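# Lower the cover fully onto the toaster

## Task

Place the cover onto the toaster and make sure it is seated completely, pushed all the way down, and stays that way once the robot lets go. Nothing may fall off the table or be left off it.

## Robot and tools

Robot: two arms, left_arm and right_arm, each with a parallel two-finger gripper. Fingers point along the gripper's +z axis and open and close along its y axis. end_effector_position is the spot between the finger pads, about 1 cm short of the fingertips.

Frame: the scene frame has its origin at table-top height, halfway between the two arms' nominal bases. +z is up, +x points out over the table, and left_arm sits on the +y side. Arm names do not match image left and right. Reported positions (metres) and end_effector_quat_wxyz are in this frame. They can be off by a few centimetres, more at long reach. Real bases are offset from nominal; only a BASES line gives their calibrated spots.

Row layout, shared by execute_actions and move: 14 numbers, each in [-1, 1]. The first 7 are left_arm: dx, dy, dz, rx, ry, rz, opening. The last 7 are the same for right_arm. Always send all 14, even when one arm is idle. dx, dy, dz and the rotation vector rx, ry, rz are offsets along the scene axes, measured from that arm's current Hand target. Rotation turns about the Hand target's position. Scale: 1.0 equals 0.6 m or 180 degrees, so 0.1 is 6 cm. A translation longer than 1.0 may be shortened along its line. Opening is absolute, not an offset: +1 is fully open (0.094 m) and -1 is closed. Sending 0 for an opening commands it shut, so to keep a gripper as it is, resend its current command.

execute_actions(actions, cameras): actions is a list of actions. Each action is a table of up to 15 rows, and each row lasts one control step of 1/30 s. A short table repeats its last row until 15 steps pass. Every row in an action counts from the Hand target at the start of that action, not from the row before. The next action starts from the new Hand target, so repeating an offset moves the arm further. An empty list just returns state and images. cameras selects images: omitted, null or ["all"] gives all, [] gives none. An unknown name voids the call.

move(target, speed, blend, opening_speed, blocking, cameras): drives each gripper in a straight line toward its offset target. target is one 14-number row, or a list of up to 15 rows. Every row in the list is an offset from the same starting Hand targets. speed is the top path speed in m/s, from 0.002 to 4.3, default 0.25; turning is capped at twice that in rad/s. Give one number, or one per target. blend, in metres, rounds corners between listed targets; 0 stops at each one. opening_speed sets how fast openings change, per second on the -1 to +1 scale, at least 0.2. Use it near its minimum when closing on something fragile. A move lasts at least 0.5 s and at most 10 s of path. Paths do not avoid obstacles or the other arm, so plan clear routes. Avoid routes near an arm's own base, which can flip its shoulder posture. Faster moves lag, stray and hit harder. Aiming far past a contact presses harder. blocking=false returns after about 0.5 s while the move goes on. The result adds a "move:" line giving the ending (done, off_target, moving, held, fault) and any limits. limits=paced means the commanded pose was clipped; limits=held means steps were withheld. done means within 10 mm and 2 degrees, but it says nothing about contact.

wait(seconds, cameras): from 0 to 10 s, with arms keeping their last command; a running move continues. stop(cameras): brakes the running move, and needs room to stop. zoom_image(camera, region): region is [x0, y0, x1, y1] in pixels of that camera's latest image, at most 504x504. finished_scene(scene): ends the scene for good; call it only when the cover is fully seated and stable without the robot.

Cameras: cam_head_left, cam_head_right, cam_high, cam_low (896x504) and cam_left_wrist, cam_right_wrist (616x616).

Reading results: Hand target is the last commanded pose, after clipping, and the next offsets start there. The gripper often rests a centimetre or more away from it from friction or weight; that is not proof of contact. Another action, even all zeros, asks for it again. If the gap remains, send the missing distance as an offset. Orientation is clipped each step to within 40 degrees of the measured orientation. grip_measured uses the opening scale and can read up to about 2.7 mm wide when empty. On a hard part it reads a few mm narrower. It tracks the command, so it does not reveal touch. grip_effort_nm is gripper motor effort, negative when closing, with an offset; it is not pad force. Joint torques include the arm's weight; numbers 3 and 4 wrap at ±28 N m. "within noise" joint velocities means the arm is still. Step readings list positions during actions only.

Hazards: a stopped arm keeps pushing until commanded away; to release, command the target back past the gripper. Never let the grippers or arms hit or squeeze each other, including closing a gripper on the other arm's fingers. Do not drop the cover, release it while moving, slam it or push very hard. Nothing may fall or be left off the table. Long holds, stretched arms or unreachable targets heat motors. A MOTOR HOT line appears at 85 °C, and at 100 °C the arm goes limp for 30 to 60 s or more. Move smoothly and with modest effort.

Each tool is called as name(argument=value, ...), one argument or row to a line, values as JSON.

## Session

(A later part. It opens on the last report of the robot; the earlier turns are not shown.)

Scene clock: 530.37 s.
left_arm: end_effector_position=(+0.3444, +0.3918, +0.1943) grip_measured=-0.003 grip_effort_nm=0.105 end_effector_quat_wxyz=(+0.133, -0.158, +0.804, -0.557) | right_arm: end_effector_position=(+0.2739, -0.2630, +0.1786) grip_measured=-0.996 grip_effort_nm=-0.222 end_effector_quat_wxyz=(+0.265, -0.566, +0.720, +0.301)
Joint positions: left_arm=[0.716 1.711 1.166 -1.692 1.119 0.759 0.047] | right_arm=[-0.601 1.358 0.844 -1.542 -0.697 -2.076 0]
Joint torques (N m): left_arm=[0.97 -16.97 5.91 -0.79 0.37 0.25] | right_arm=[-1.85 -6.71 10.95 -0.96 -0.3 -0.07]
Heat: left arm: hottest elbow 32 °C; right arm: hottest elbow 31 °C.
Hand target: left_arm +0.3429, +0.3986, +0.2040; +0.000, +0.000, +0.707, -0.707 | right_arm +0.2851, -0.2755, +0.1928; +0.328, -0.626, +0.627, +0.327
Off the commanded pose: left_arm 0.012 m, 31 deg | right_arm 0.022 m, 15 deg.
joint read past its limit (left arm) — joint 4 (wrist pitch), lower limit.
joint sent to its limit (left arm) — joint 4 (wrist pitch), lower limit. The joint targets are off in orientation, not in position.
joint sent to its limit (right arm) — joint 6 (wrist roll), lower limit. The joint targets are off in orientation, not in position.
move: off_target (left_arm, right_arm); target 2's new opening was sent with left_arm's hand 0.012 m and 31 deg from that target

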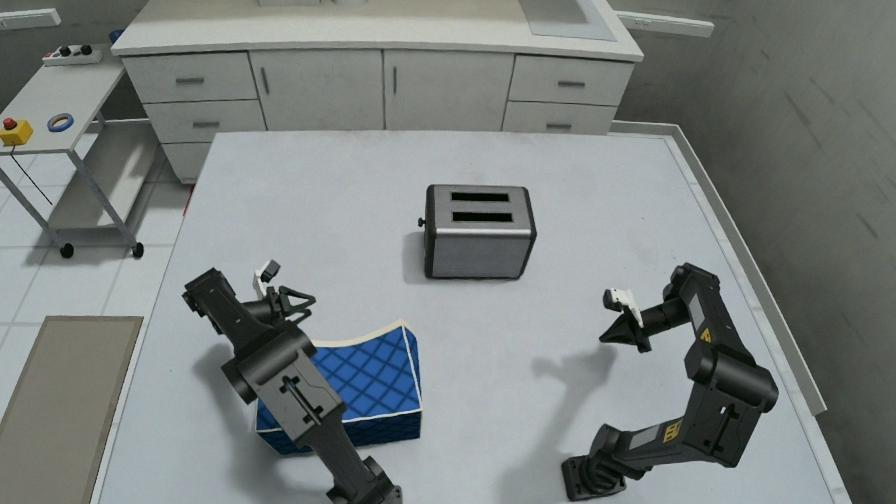

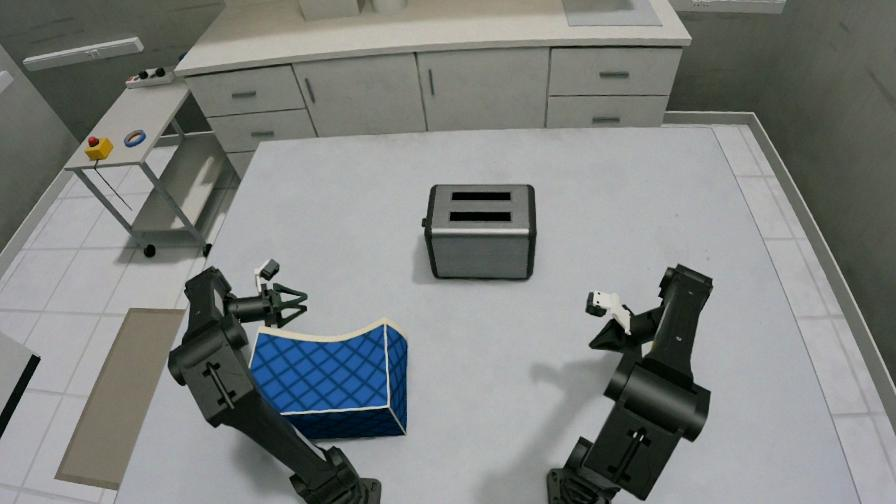

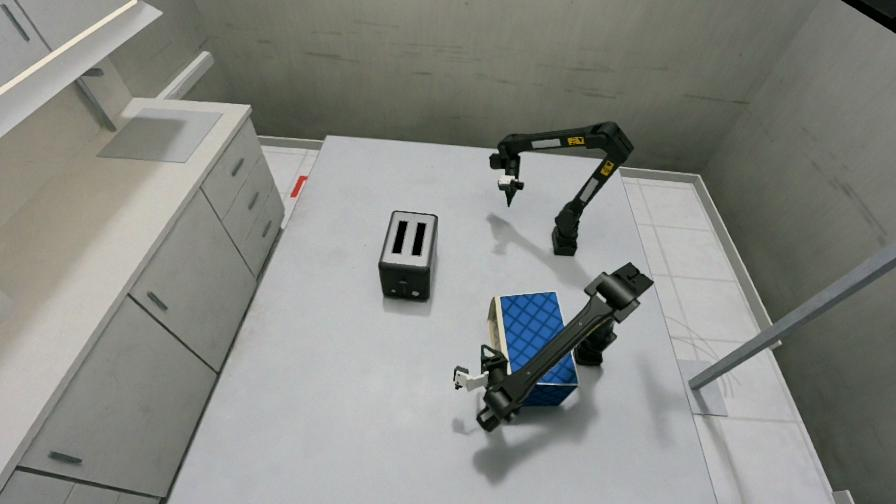

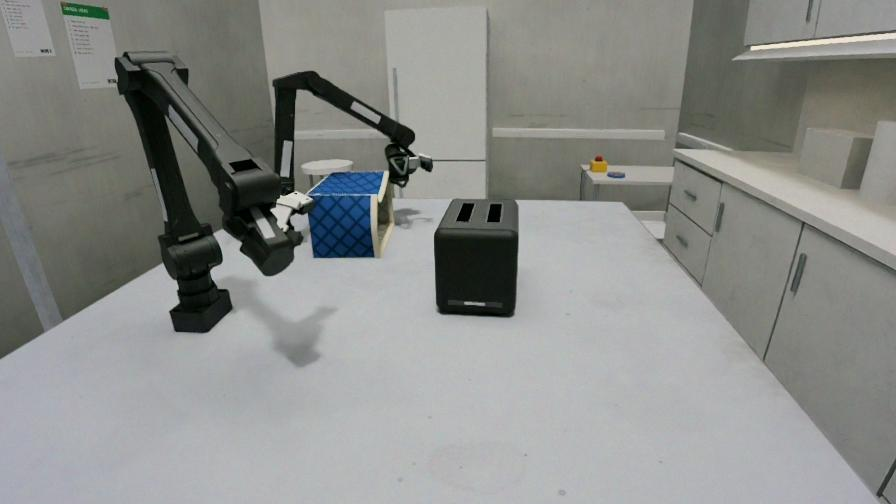

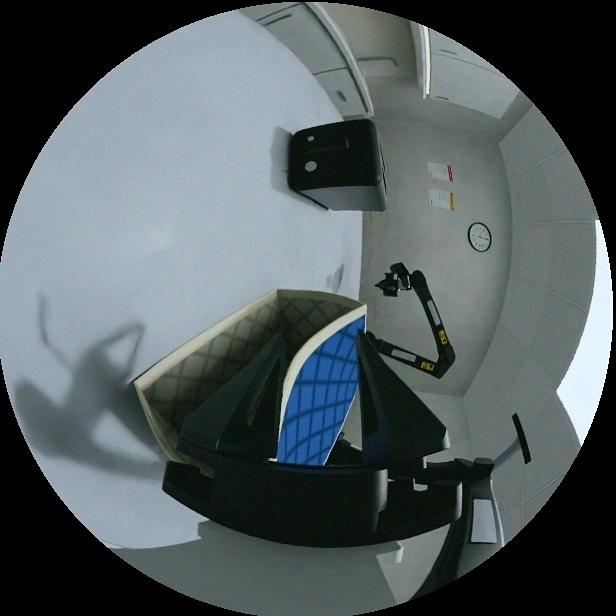

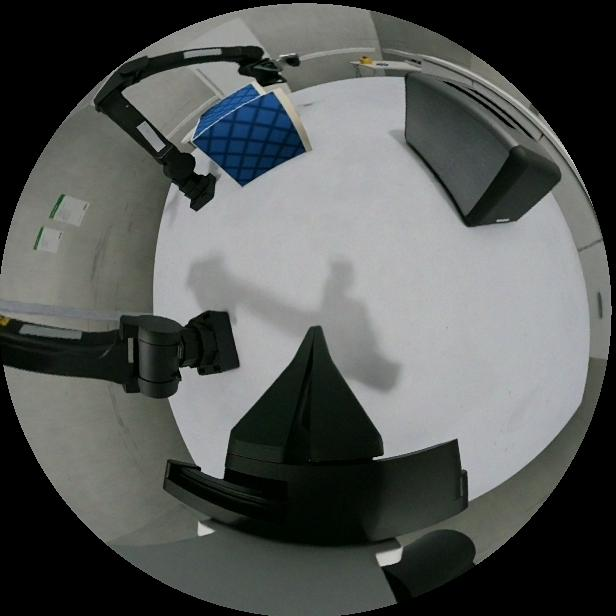

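move(
  target=[-0.025,-0.23,0.0,0,0,0,0,0,0,0,0,0,0,-1],
  speed=0.15,
  cameras=["cam_head_left","cam_low","cam_high","cam_left_wrist"],
)

Scene clock: 538.27 s.
left_arm: end_effector_position=(+0.3280, +0.2653, +0.1963) grip_measured=-0.002 grip_effort_nm=0.105 end_effector_quat_wxyz=(+0.075, -0.103, +0.775, -0.619) | right_arm: end_effector_position=(+0.2739, -0.2630, +0.1786) grip_measured=-0.996 grip_effort_nm=-0.217 end_effector_quat_wxyz=(+0.265, -0.566, +0.720, +0.301)
Joint positions: left_arm=[0.471 1.634 0.988 -1.692 1.256 0.782 0.047] | right_arm=[-0.601 1.358 0.844 -1.542 -0.697 -2.076 0]
Joint torques (N m): left_arm=[-1.03 -14.62 5.18 -0.75 0.6 0.26] | right_arm=[-2.02 -6.77 10.97 -1.03 -0.29 -0.08]
Heat: left arm: hottest elbow 32 °C; right arm: hottest elbow 32 °C.
Hand target: left_arm +0.3279, +0.2605, +0.2040; +0.000, +0.000, +0.707, -0.707 | right_arm +0.2851, -0.2755, +0.1928; +0.328, -0.626, +0.627, +0.327
Off the commanded pose: left_arm 0.009 m, 19 deg | right_arm 0.022 m, 15 deg.
joint read past its limit (left arm) — joint 4 (wrist pitch), lower limit.
joint sent to its limit (left arm) — joint 4 (wrist pitch), lower limit. The joint targets are off in orientation, not in position.
joint sent to its limit (right arm) — joint 6 (wrist roll), lower limit. The joint targets are off in orientation, not in position.
move: off_target (left_arm, right_arm)
Images, in order (width x height): cam_head_left 896x504, cam_high 896x504, cam_low 896x504, cam_left_wrist 616x616.

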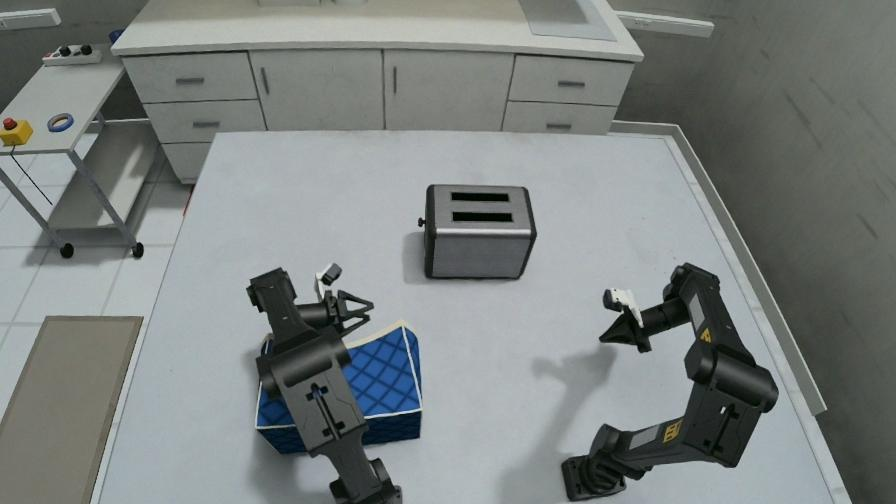

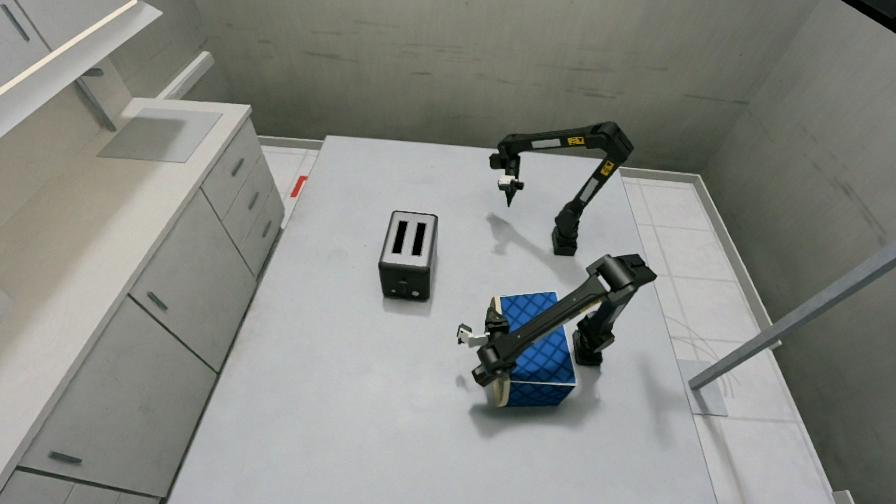

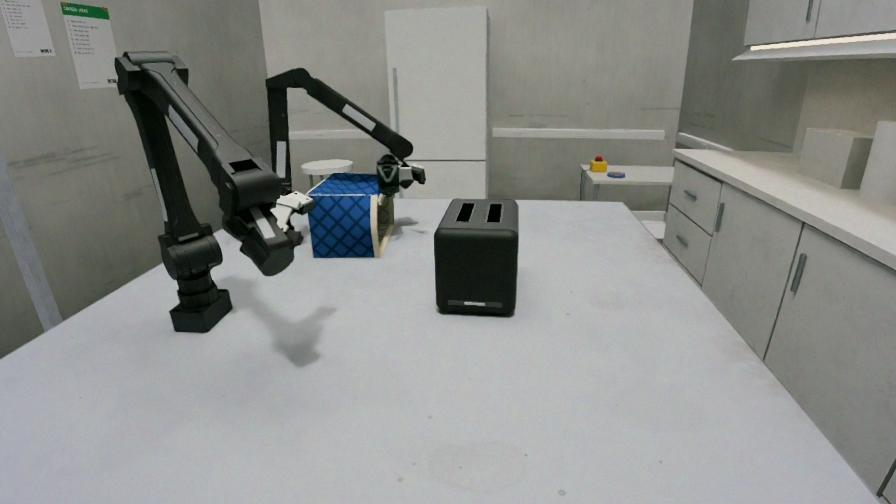

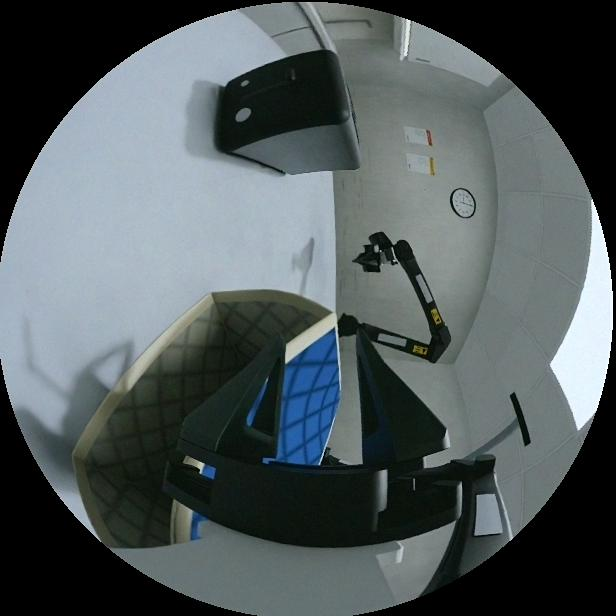

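move(
  target=[-0.025,-0.09,-0.02,0,0,0,0,0,0,0,0,0,0,-1],
  speed=0.1,
  cameras=["cam_head_left","cam_left_wrist"],
)

move(
  target=[-0.035,0,0,0,0,0,0,0,0,0,0,0,0,-1],
  speed=0.1,
  cameras=["cam_head_left","cam_low","cam_left_wrist"],
)

Scene clock: 544.73 s.
left_arm: end_effector_position=(+0.3133, +0.2114, +0.1895) grip_measured=-0.002 grip_effort_nm=0.100 end_effector_quat_wxyz=(+0.051, -0.067, +0.760, -0.645) | right_arm: end_effector_position=(+0.2739, -0.2630, +0.1786) grip_measured=-0.996 grip_effort_nm=-0.227 end_effector_quat_wxyz=(+0.265, -0.566, +0.720, +0.301)
Joint positions: left_arm=[0.347 1.634 0.918 -1.692 1.325 0.843 0.047] | right_arm=[-0.601 1.358 0.844 -1.542 -0.697 -2.076 0]
Joint torques (N m): left_arm=[-1.44 -12.63 4.72 -0.8 0.54 0.26] | right_arm=[-1.85 -6.77 10.93 -0.99 -0.31 -0.08]
Heat: left arm: hottest elbow 32 °C; right arm: hottest elbow 32 °C.
Hand target: left_arm +0.3128, +0.2065, +0.1919; +0.000, +0.000, +0.707, -0.707 | right_arm +0.2851, -0.2755, +0.1928; +0.328, -0.626, +0.627, +0.327
Off the commanded pose: left_arm 0.006 m, 13 deg | right_arm 0.022 m, 15 deg.
joint read past its limit (left arm) — joint 4 (wrist pitch), lower limit.
joint sent to its limit (left arm) — joint 4 (wrist pitch), lower limit. The joint targets are off in orientation, not in position.
joint sent to its limit (right arm) — joint 6 (wrist roll), lower limit. The joint targets are off in orientation, not in position.
move: off_target (left_arm, right_arm)
Images, in order (width x height): cam_head_left 896x504, cam_left_wrist 616x616.

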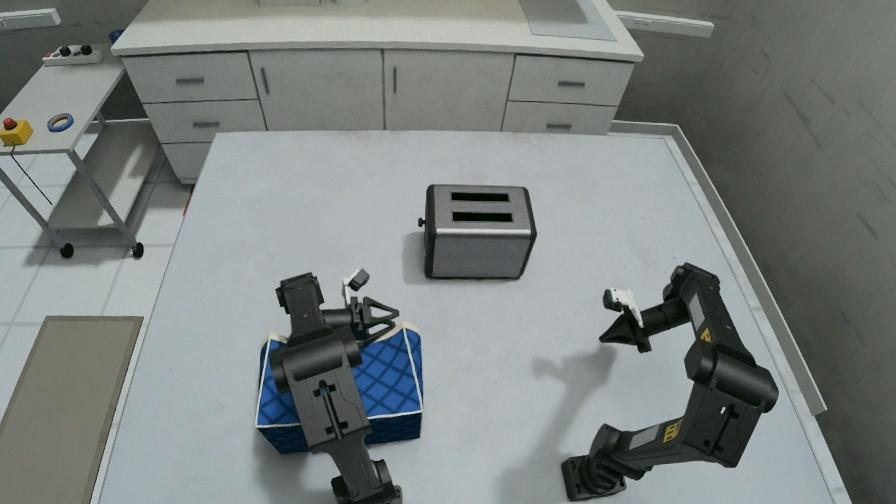

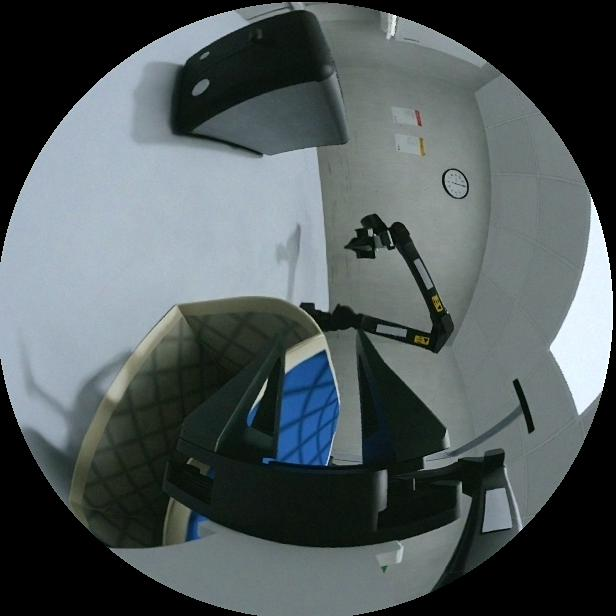

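Scene clock: 546.27 s.
left_arm: end_effector_position=(+0.2930, +0.2045, +0.1867) grip_measured=-0.002 grip_effort_nm=0.105 end_effector_quat_wxyz=(+0.044, -0.066, +0.761, -0.644) | right_arm: end_effector_position=(+0.2739, -0.2630, +0.1786) grip_measured=-0.996 grip_effort_nm=-0.227 end_effector_quat_wxyz=(+0.265, -0.566, +0.720, +0.301)
Joint positions: left_arm=[0.347 1.6 0.862 -1.692 1.313 0.857 0.047] | right_arm=[-0.601 1.358 0.844 -1.542 -0.697 -2.076 0]
Joint torques (N m): left_arm=[0.44 -12.69 4.52 -0.91 0.3 0.27] | right_arm=[-1.96 -6.71 10.97 -0.98 -0.29 -0.08]
Heat: left arm: hottest elbow 32 °C; right arm: hottest elbow 32 °C.
Hand target: left_arm +0.2918, +0.2065, +0.1919; +0.000, +0.000, +0.707, -0.707 | right_arm +0.2851, -0.2755, +0.1928; +0.328, -0.626, +0.627, +0.327
Off the commanded pose: left_arm 0.006 m, 13 deg | right_arm 0.022 m, 15 deg.
joint read past its limit (left arm) — joint 4 (wrist pitch), lower limit.
joint sent to its limit (left arm) — joint 4 (wrist pitch), lower limit. The joint targets are off in orientation, not in position.
joint sent to its limit (right arm) — joint 6 (wrist roll), lower limit. The joint targets are off in orientation, not in position.
move: off_target (left_arm, right_arm)
Images, in order (width x height): cam_head_left 896x504, cam_low 896x504, cam_left_wrist 616x616.

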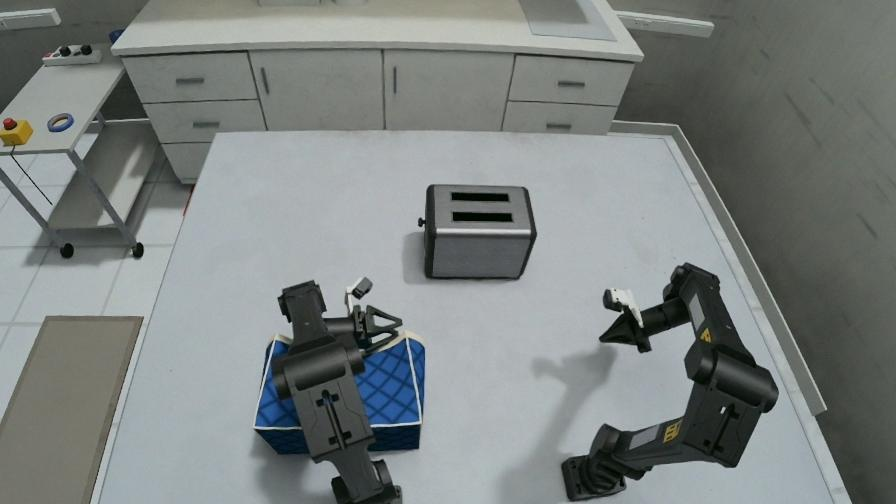

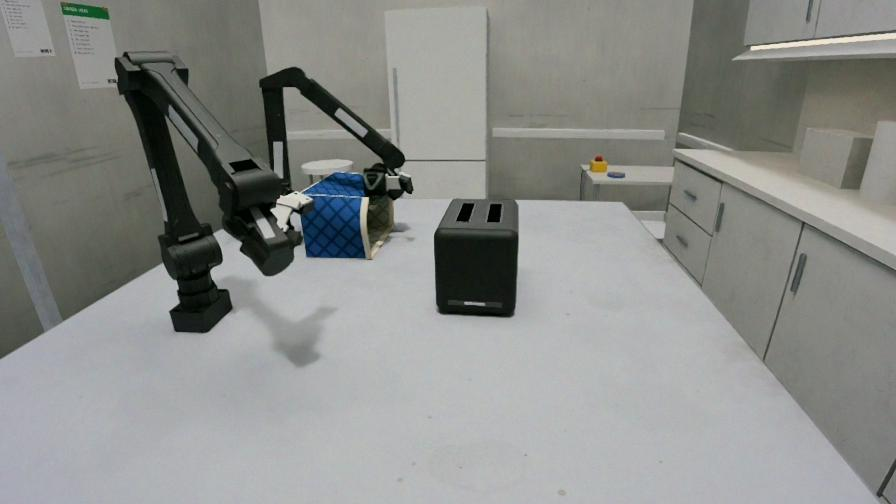

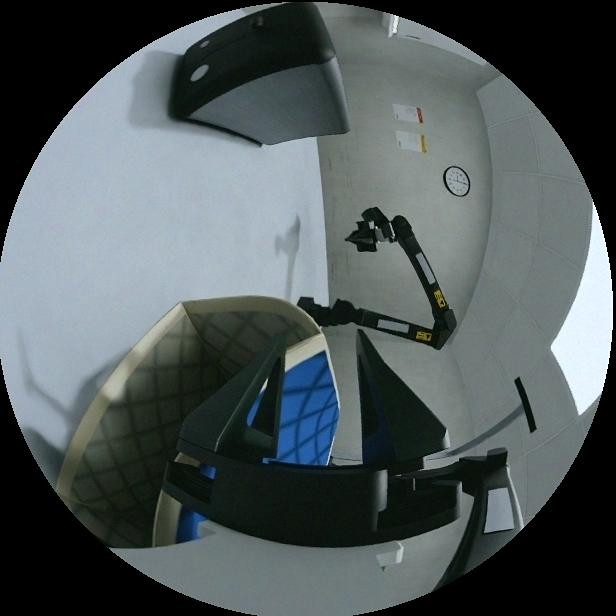

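move(
  target=[0,-0.04,-0.03,0,0,0,-1,0,0,0,0,0,0,-1],
  opening_speed=0.8,
  cameras=["cam_head_left","cam_low","cam_left_wrist"],
)

Scene clock: 553.13 s.
left_arm: end_effector_position=(+0.2911, +0.1867, +0.1768) grip_measured=-0.988 grip_effort_nm=-0.632 end_effector_quat_wxyz=(+0.041, -0.045, +0.752, -0.656) | right_arm: end_effector_position=(+0.2739, -0.2630, +0.1786) grip_measured=-0.996 grip_effort_nm=-0.232 end_effector_quat_wxyz=(+0.265, -0.566, +0.720, +0.301)
Joint positions: left_arm=[0.296 1.64 0.848 -1.692 1.347 0.929 0.001] | right_arm=[-0.601 1.358 0.844 -1.542 -0.697 -2.076 0]
Joint torques (N m): left_arm=[-1.26 -10.34 4.44 -0.92 0.51 0.24] | right_arm=[-1.9 -6.83 10.97 -0.95 -0.3 -0.08]
Heat: left arm: hottest elbow 31 °C; right arm: hottest elbow 32 °C.
Hand target: left_arm +0.2919, +0.1825, +0.1740; +0.000, +0.000, +0.707, -0.707 | right_arm +0.2851, -0.2755, +0.1928; +0.328, -0.626, +0.627, +0.327
Off the commanded pose: left_arm 0.005 m, 10 deg | right_arm 0.022 m, 15 deg.
joint read past its limit (left arm) — joint 4 (wrist pitch), lower limit.
joint sent to its limit (left arm) — joint 4 (wrist pitch), lower limit. The joint targets are off in orientation, not in position.
joint sent to its limit (right arm) — joint 6 (wrist roll), lower limit. The joint targets are off in orientation, not in position.
move: off_target (left_arm, right_arm)
Images, in order (width x height): cam_head_left 896x504, cam_low 896x504, cam_left_wrist 616x616.

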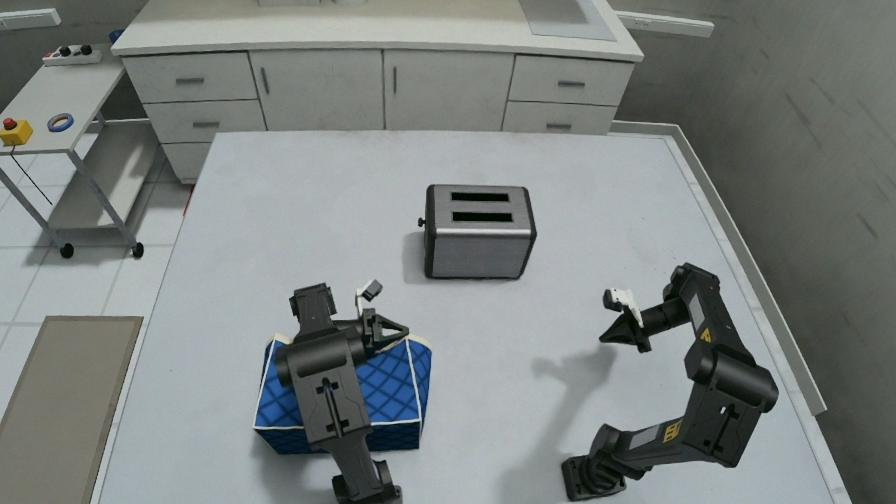

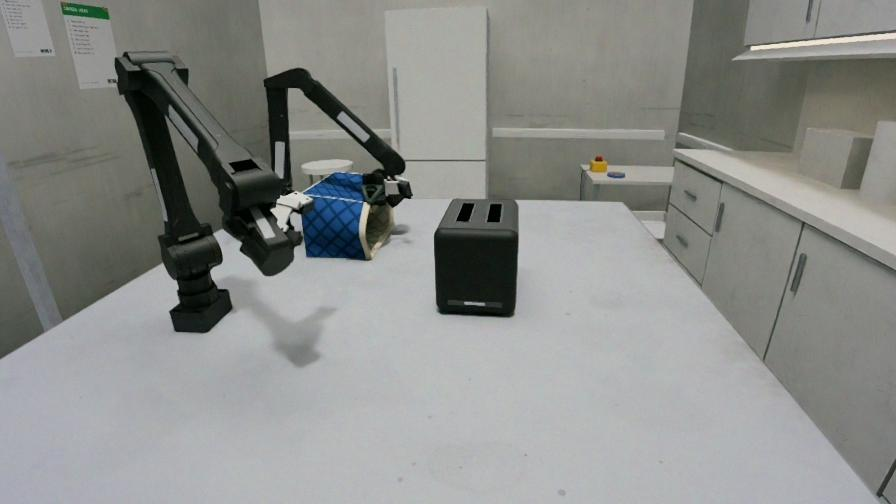

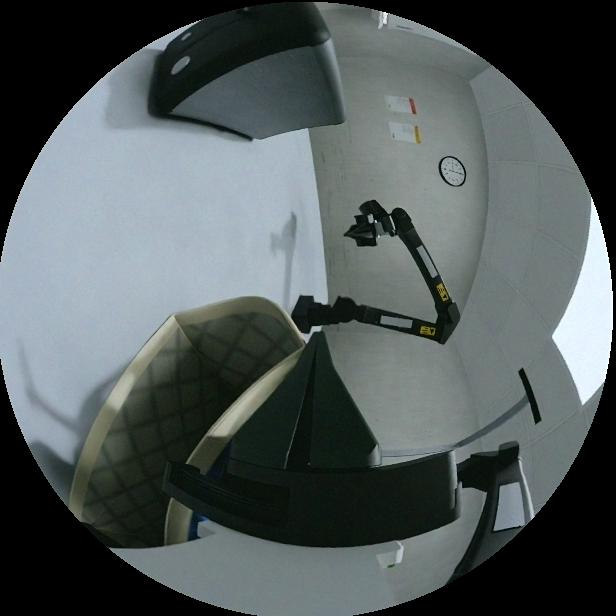

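move(
  target=[
    [0.05,0.02,0.03,0,0,0,-1,0,0,0,0,0,0,-1],
    [0.065,0.02,-0.02,0,0,0,0.3,0,0,0,0,0,0,-1],
  ],
  speed=0.12,
  cameras=["cam_left_wrist","cam_high"],
)

move(
  target=[0,0,-0.035,0,0,0,0.3,0,0,0,0,0,0,-1],
  speed=0.12,
  cameras=["cam_head_left","cam_low","cam_left_wrist"],
)

Scene clock: 564.17 s.
left_arm: end_effector_position=(+0.3225, +0.1962, +0.1596) grip_measured=+0.297 grip_effort_nm=0.095 end_effector_quat_wxyz=(+0.031, -0.056, +0.749, -0.659) | right_arm: end_effector_position=(+0.2739, -0.2630, +0.1786) grip_measured=-0.996 grip_effort_nm=-0.222 end_effector_quat_wxyz=(+0.265, -0.566, +0.720, +0.301)
Joint positions: left_arm=[0.296 1.752 0.934 -1.692 1.351 0.924 0.061] | right_arm=[-0.601 1.358 0.844 -1.542 -0.697 -2.076 0]
Joint torques (N m): left_arm=[-1.14 -12.75 6.12 -0.98 0.31 0.27] | right_arm=[-1.85 -6.77 10.96 -0.95 -0.31 -0.07]
Heat: left arm: hottest elbow 31 °C; right arm: hottest elbow 32 °C.
Hand target: left_arm +0.3309, +0.1945, +0.1620; +0.000, +0.000, +0.707, -0.707 | right_arm +0.2851, -0.2755, +0.1928; +0.328, -0.626, +0.627, +0.327
Off the commanded pose: left_arm 0.009 m, 10 deg | right_arm 0.022 m, 15 deg.
joint read past its limit (left arm) — joint 4 (wrist pitch), lower limit.
joint sent to its limit (left arm) — joint 4 (wrist pitch), lower limit. The joint targets are off in orientation, not in position.
joint sent to its limit (right arm) — joint 6 (wrist roll), lower limit. The joint targets are off in orientation, not in position.
move: off_target (left_arm, right_arm); target 2's new opening was sent with left_arm's hand 0.009 m and 10 deg from that target
Images, in order (width x height): cam_high 896x504, cam_left_wrist 616x616.

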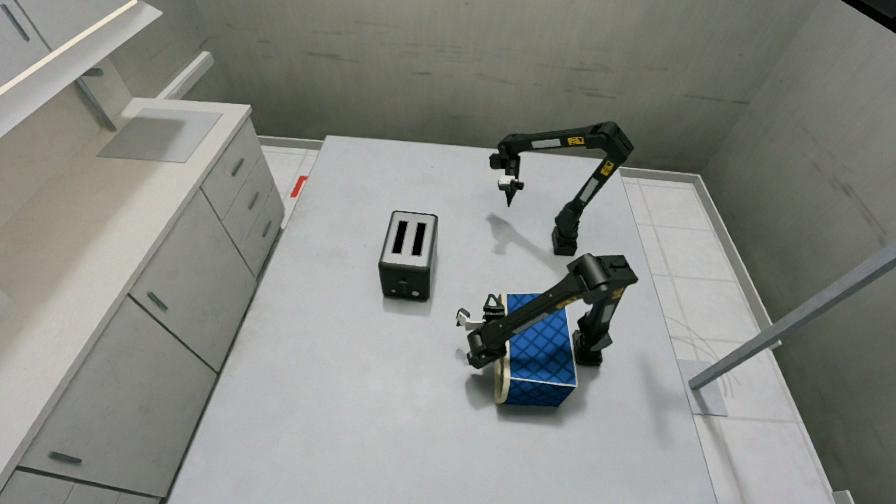

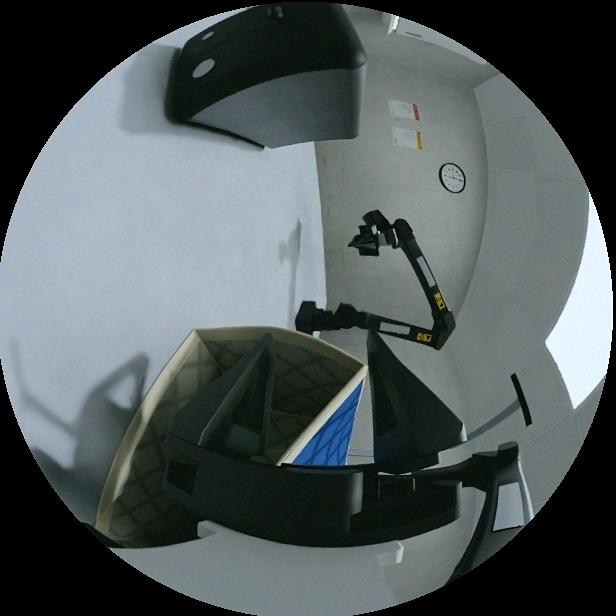

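Scene clock: 565.53 s.
left_arm: end_effector_position=(+0.3229, +0.1967, +0.1420) grip_measured=+0.298 grip_effort_nm=0.100 end_effector_quat_wxyz=(+0.029, -0.048, +0.748, -0.661) | right_arm: end_effector_position=(+0.2739, -0.2630, +0.1786) grip_measured=-0.996 grip_effort_nm=-0.217 end_effector_quat_wxyz=(+0.265, -0.566, +0.720, +0.301)
Joint positions: left_arm=[0.296 1.809 0.937 -1.692 1.343 0.985 0.061] | right_arm=[-0.601 1.358 0.844 -1.542 -0.697 -2.076 0]
Joint torques (N m): left_arm=[-1.26 -12.4 5.61 -1.05 0.26 0.27] | right_arm=[-1.9 -6.77 10.95 -0.95 -0.31 -0.08]
Heat: left arm: hottest elbow 31 °C; right arm: hottest elbow 32 °C.
Hand target: left_arm +0.3308, +0.1945, +0.1409; +0.000, +0.000, +0.707, -0.707 | right_arm +0.2851, -0.2755, +0.1928; +0.328, -0.626, +0.627, +0.327
Off the commanded pose: left_arm 0.008 m, 10 deg | right_arm 0.022 m, 15 deg.
joint read past its limit (left arm) — joint 4 (wrist pitch), lower limit.
joint sent to its limit (left arm) — joint 4 (wrist pitch), lower limit. The joint targets are off in orientation, not in position.
joint sent to its limit (right arm) — joint 6 (wrist roll), lower limit. The joint targets are off in orientation, not in position.
move: off_target (left_arm, right_arm)
Images, in order (width x height): cam_head_left 896x504, cam_low 896x504, cam_left_wrist 616x616.

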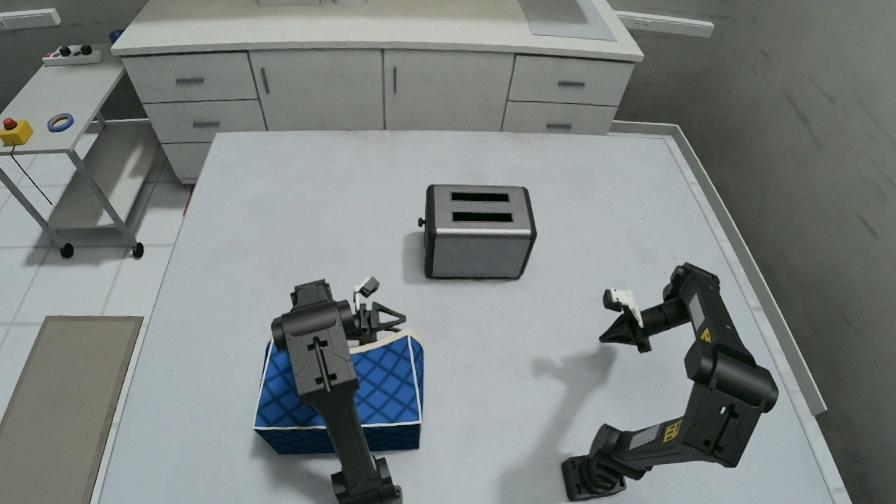

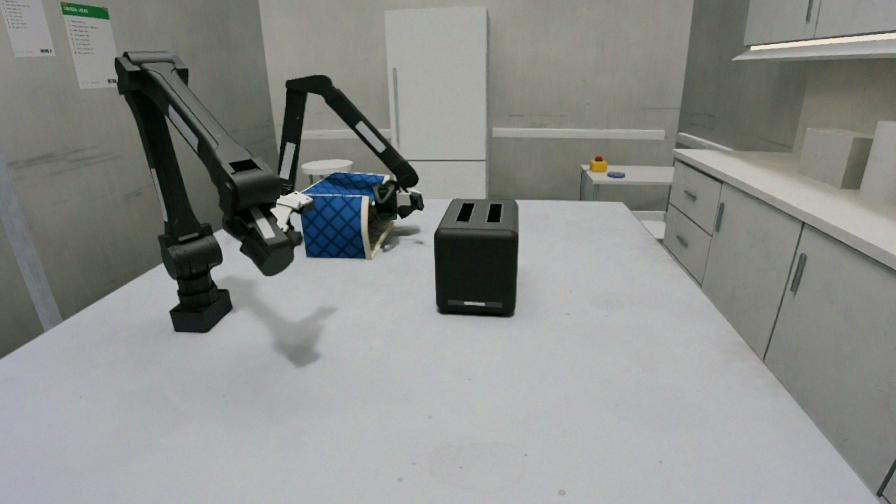

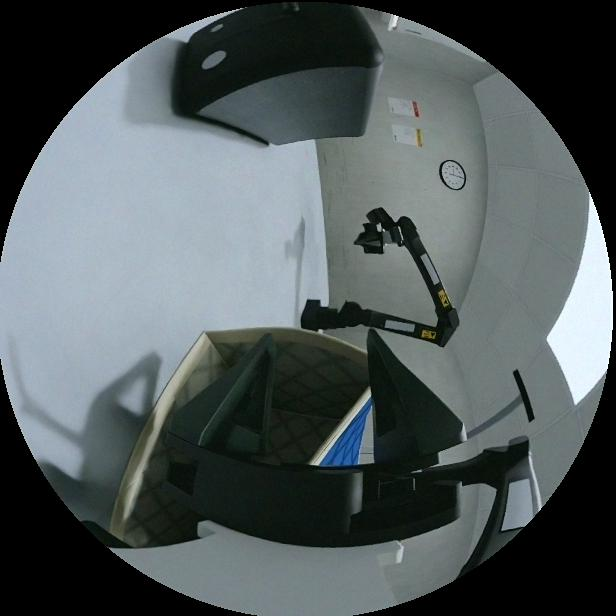

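move(
  target=[
    [-0.04,-0.03,0.005,0,0,0,0.3,0,0,0,0,0,0,-1],
    [-0.06,-0.03,0.005,0,0,0,-1,0,0,0,0,0,0,-1],
  ],
  speed=0.12,
  cameras=["cam_head_left","cam_low","cam_left_wrist"],
)

Scene clock: 570.60 s.
left_arm: end_effector_position=(+0.2964, +0.1794, +0.1383) grip_measured=-0.988 grip_effort_nm=-0.623 end_effector_quat_wxyz=(+0.019, -0.042, +0.743, -0.668) | right_arm: end_effector_position=(+0.2739, -0.2630, +0.1786) grip_measured=-0.996 grip_effort_nm=-0.222 end_effector_quat_wxyz=(+0.265, -0.566, +0.720, +0.301)
Joint positions: left_arm=[0.268 1.788 0.861 -1.692 1.353 1.03 0.001] | right_arm=[-0.601 1.358 0.844 -1.542 -0.697 -2.076 0]
Joint torques (N m): left_arm=[-0.62 -14.74 3.34 -1.05 0.22 0.27] | right_arm=[-2.2 -6.71 10.97 -0.98 -0.3 -0.07]
Heat: left arm: hottest elbow 31 °C; right arm: hottest elbow 32 °C.
Hand target: left_arm +0.2949, +0.1765, +0.1440; +0.000, +0.000, +0.707, -0.707 | right_arm +0.2851, -0.2755, +0.1928; +0.328, -0.626, +0.627, +0.327
Off the commanded pose: left_arm 0.007 m, 8 deg | right_arm 0.022 m, 15 deg.
joint read past its limit (left arm) — joint 4 (wrist pitch), lower limit.
joint sent to its limit (left arm) — joint 4 (wrist pitch), lower limit. The joint targets are off in orientation, not in position.
joint sent to its limit (right arm) — joint 6 (wrist roll), lower limit. The joint targets are off in orientation, not in position.
move: off_target (left_arm, right_arm); target 2's new opening was sent with left_arm's hand 0.006 m and 8 deg from that target
Images, in order (width x height): cam_head_left 896x504, cam_low 896x504, cam_left_wrist 616x616.

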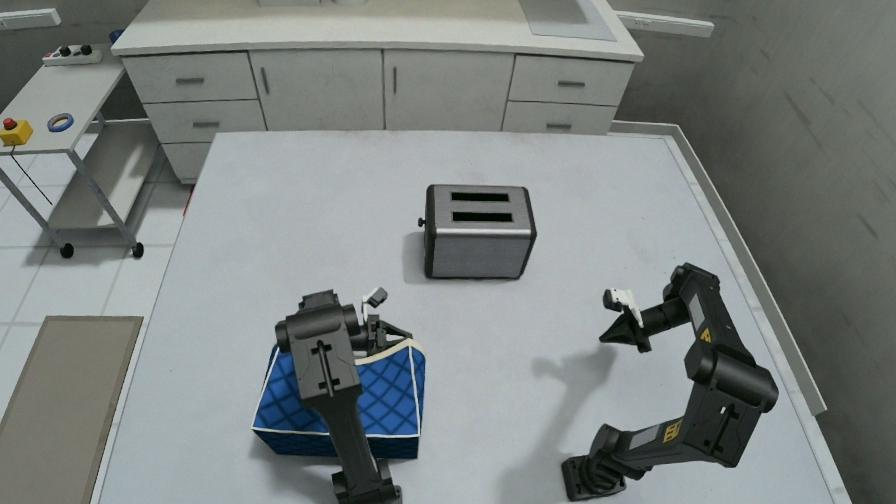

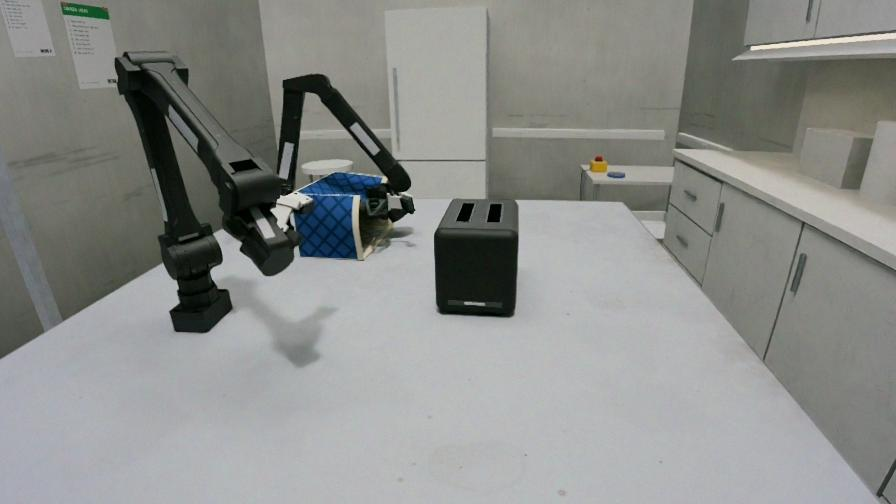

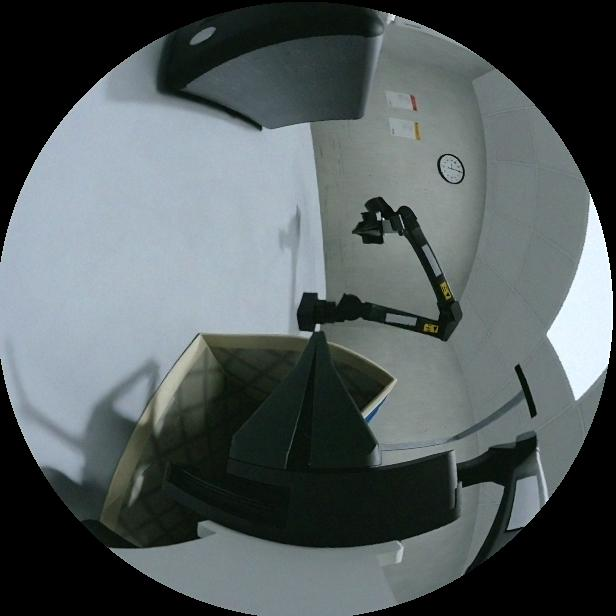

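move(
  target=[
    [0.06,0.03,0.0,0,0,0,-1,0,0,0,0,0,0,-1],
    [0.08,0.3,0.12,0,0,0,-1,0.075,0.25,0.05,0.087,0.495,-0.086,0],
  ],
  speed=0.25,
  cameras=["cam_head_left","cam_low","cam_high","cam_right_wrist"],
)

Scene clock: 601.10 s.
left_arm: end_effector_position=(+0.3362, +0.3441, +0.2006) grip_measured=-0.988 grip_effort_nm=-0.623 end_effector_quat_wxyz=(+0.115, -0.141, +0.796, -0.577) | right_arm: end_effector_position=(+0.3300, -0.1283, +0.2267) grip_measured=-0.003 grip_effort_nm=0.100 end_effector_quat_wxyz=(+0.022, -0.030, +0.786, +0.617)
Joint positions: left_arm=[0.637 1.653 1.086 -1.692 1.161 0.753 0.001] | right_arm=[-0.251 1.514 0.891 -1.668 -1.25 -0.821 0.047]
Joint torques (N m): left_arm=[0.62 -15.44 7.88 -0.79 0.45 0.05] | right_arm=[-0.03 -6.12 6.45 -1.06 -0.65 0.19]
Heat: left arm: hottest elbow 31 °C; right arm: hottest elbow 32 °C.
Hand target: left_arm +0.3429, +0.3565, +0.2160; +0.000, +0.000, +0.707, -0.707 | right_arm +0.3301, -0.1254, +0.2228; -0.093, -0.092, +0.701, +0.701
Off the commanded pose: left_arm 0.021 m, 28 deg | right_arm 0.005 m, 20 deg.
joint read past its limit (left arm) — joint 4 (wrist pitch), lower limit.
joint sent to its limit (left arm) — joint 4 (wrist pitch), lower limit. The joint targets are off in orientation, not in position.
joint sent to its limit (right arm) — joint 4 (wrist pitch), lower limit. The joint targets are off in orientation, not in position.
move: off_target (left_arm, right_arm); target 2's new opening was sent with right_arm's hand 0.005 m and 20 deg from that target
Images, in order (width x height): cam_head_left 896x504, cam_high 896x504, cam_low 896x504, cam_right_wrist 616x616.

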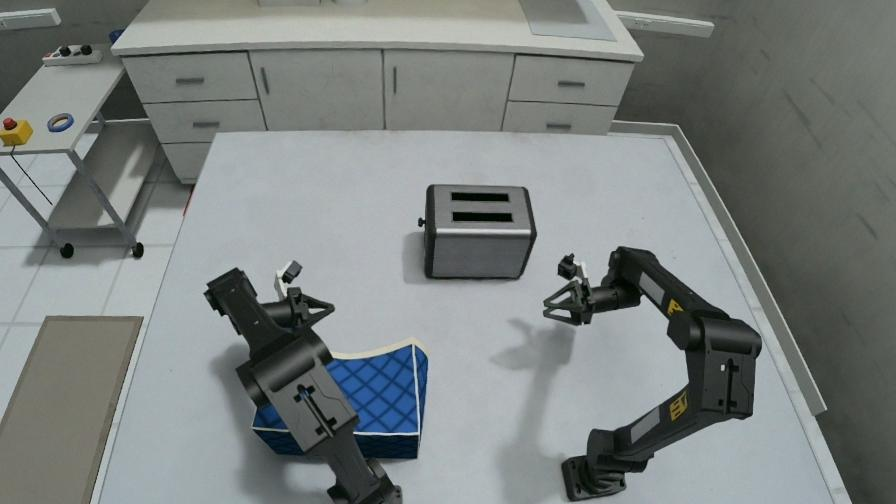

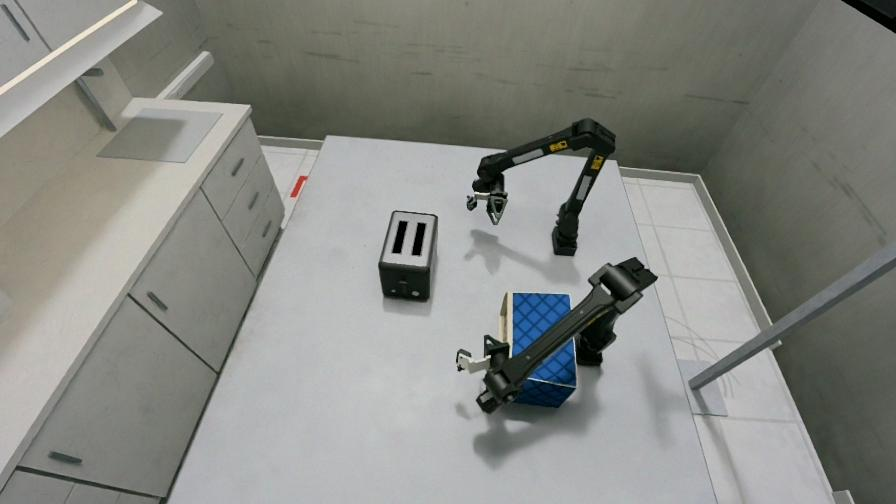

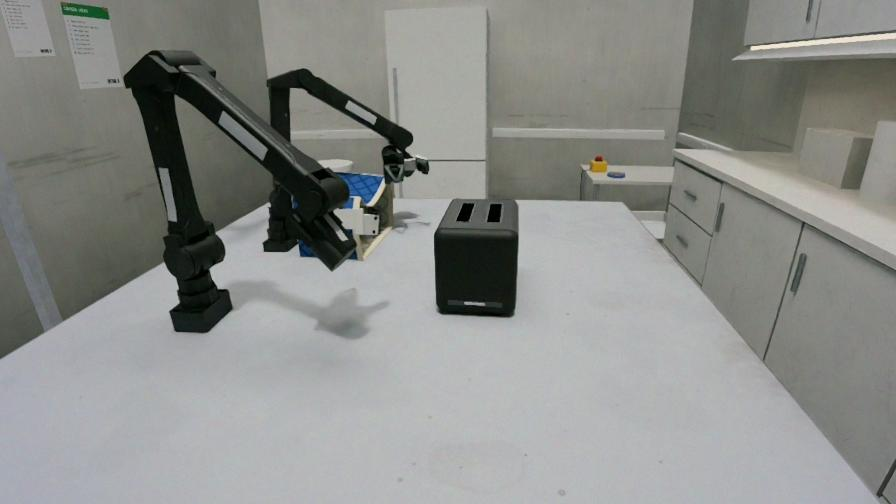

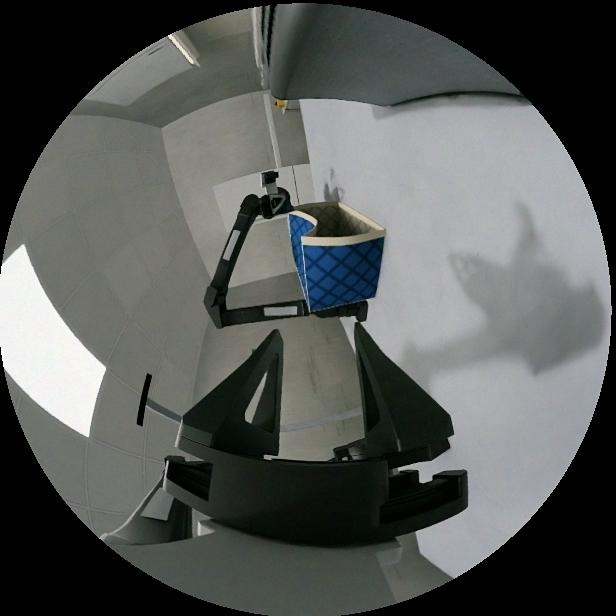

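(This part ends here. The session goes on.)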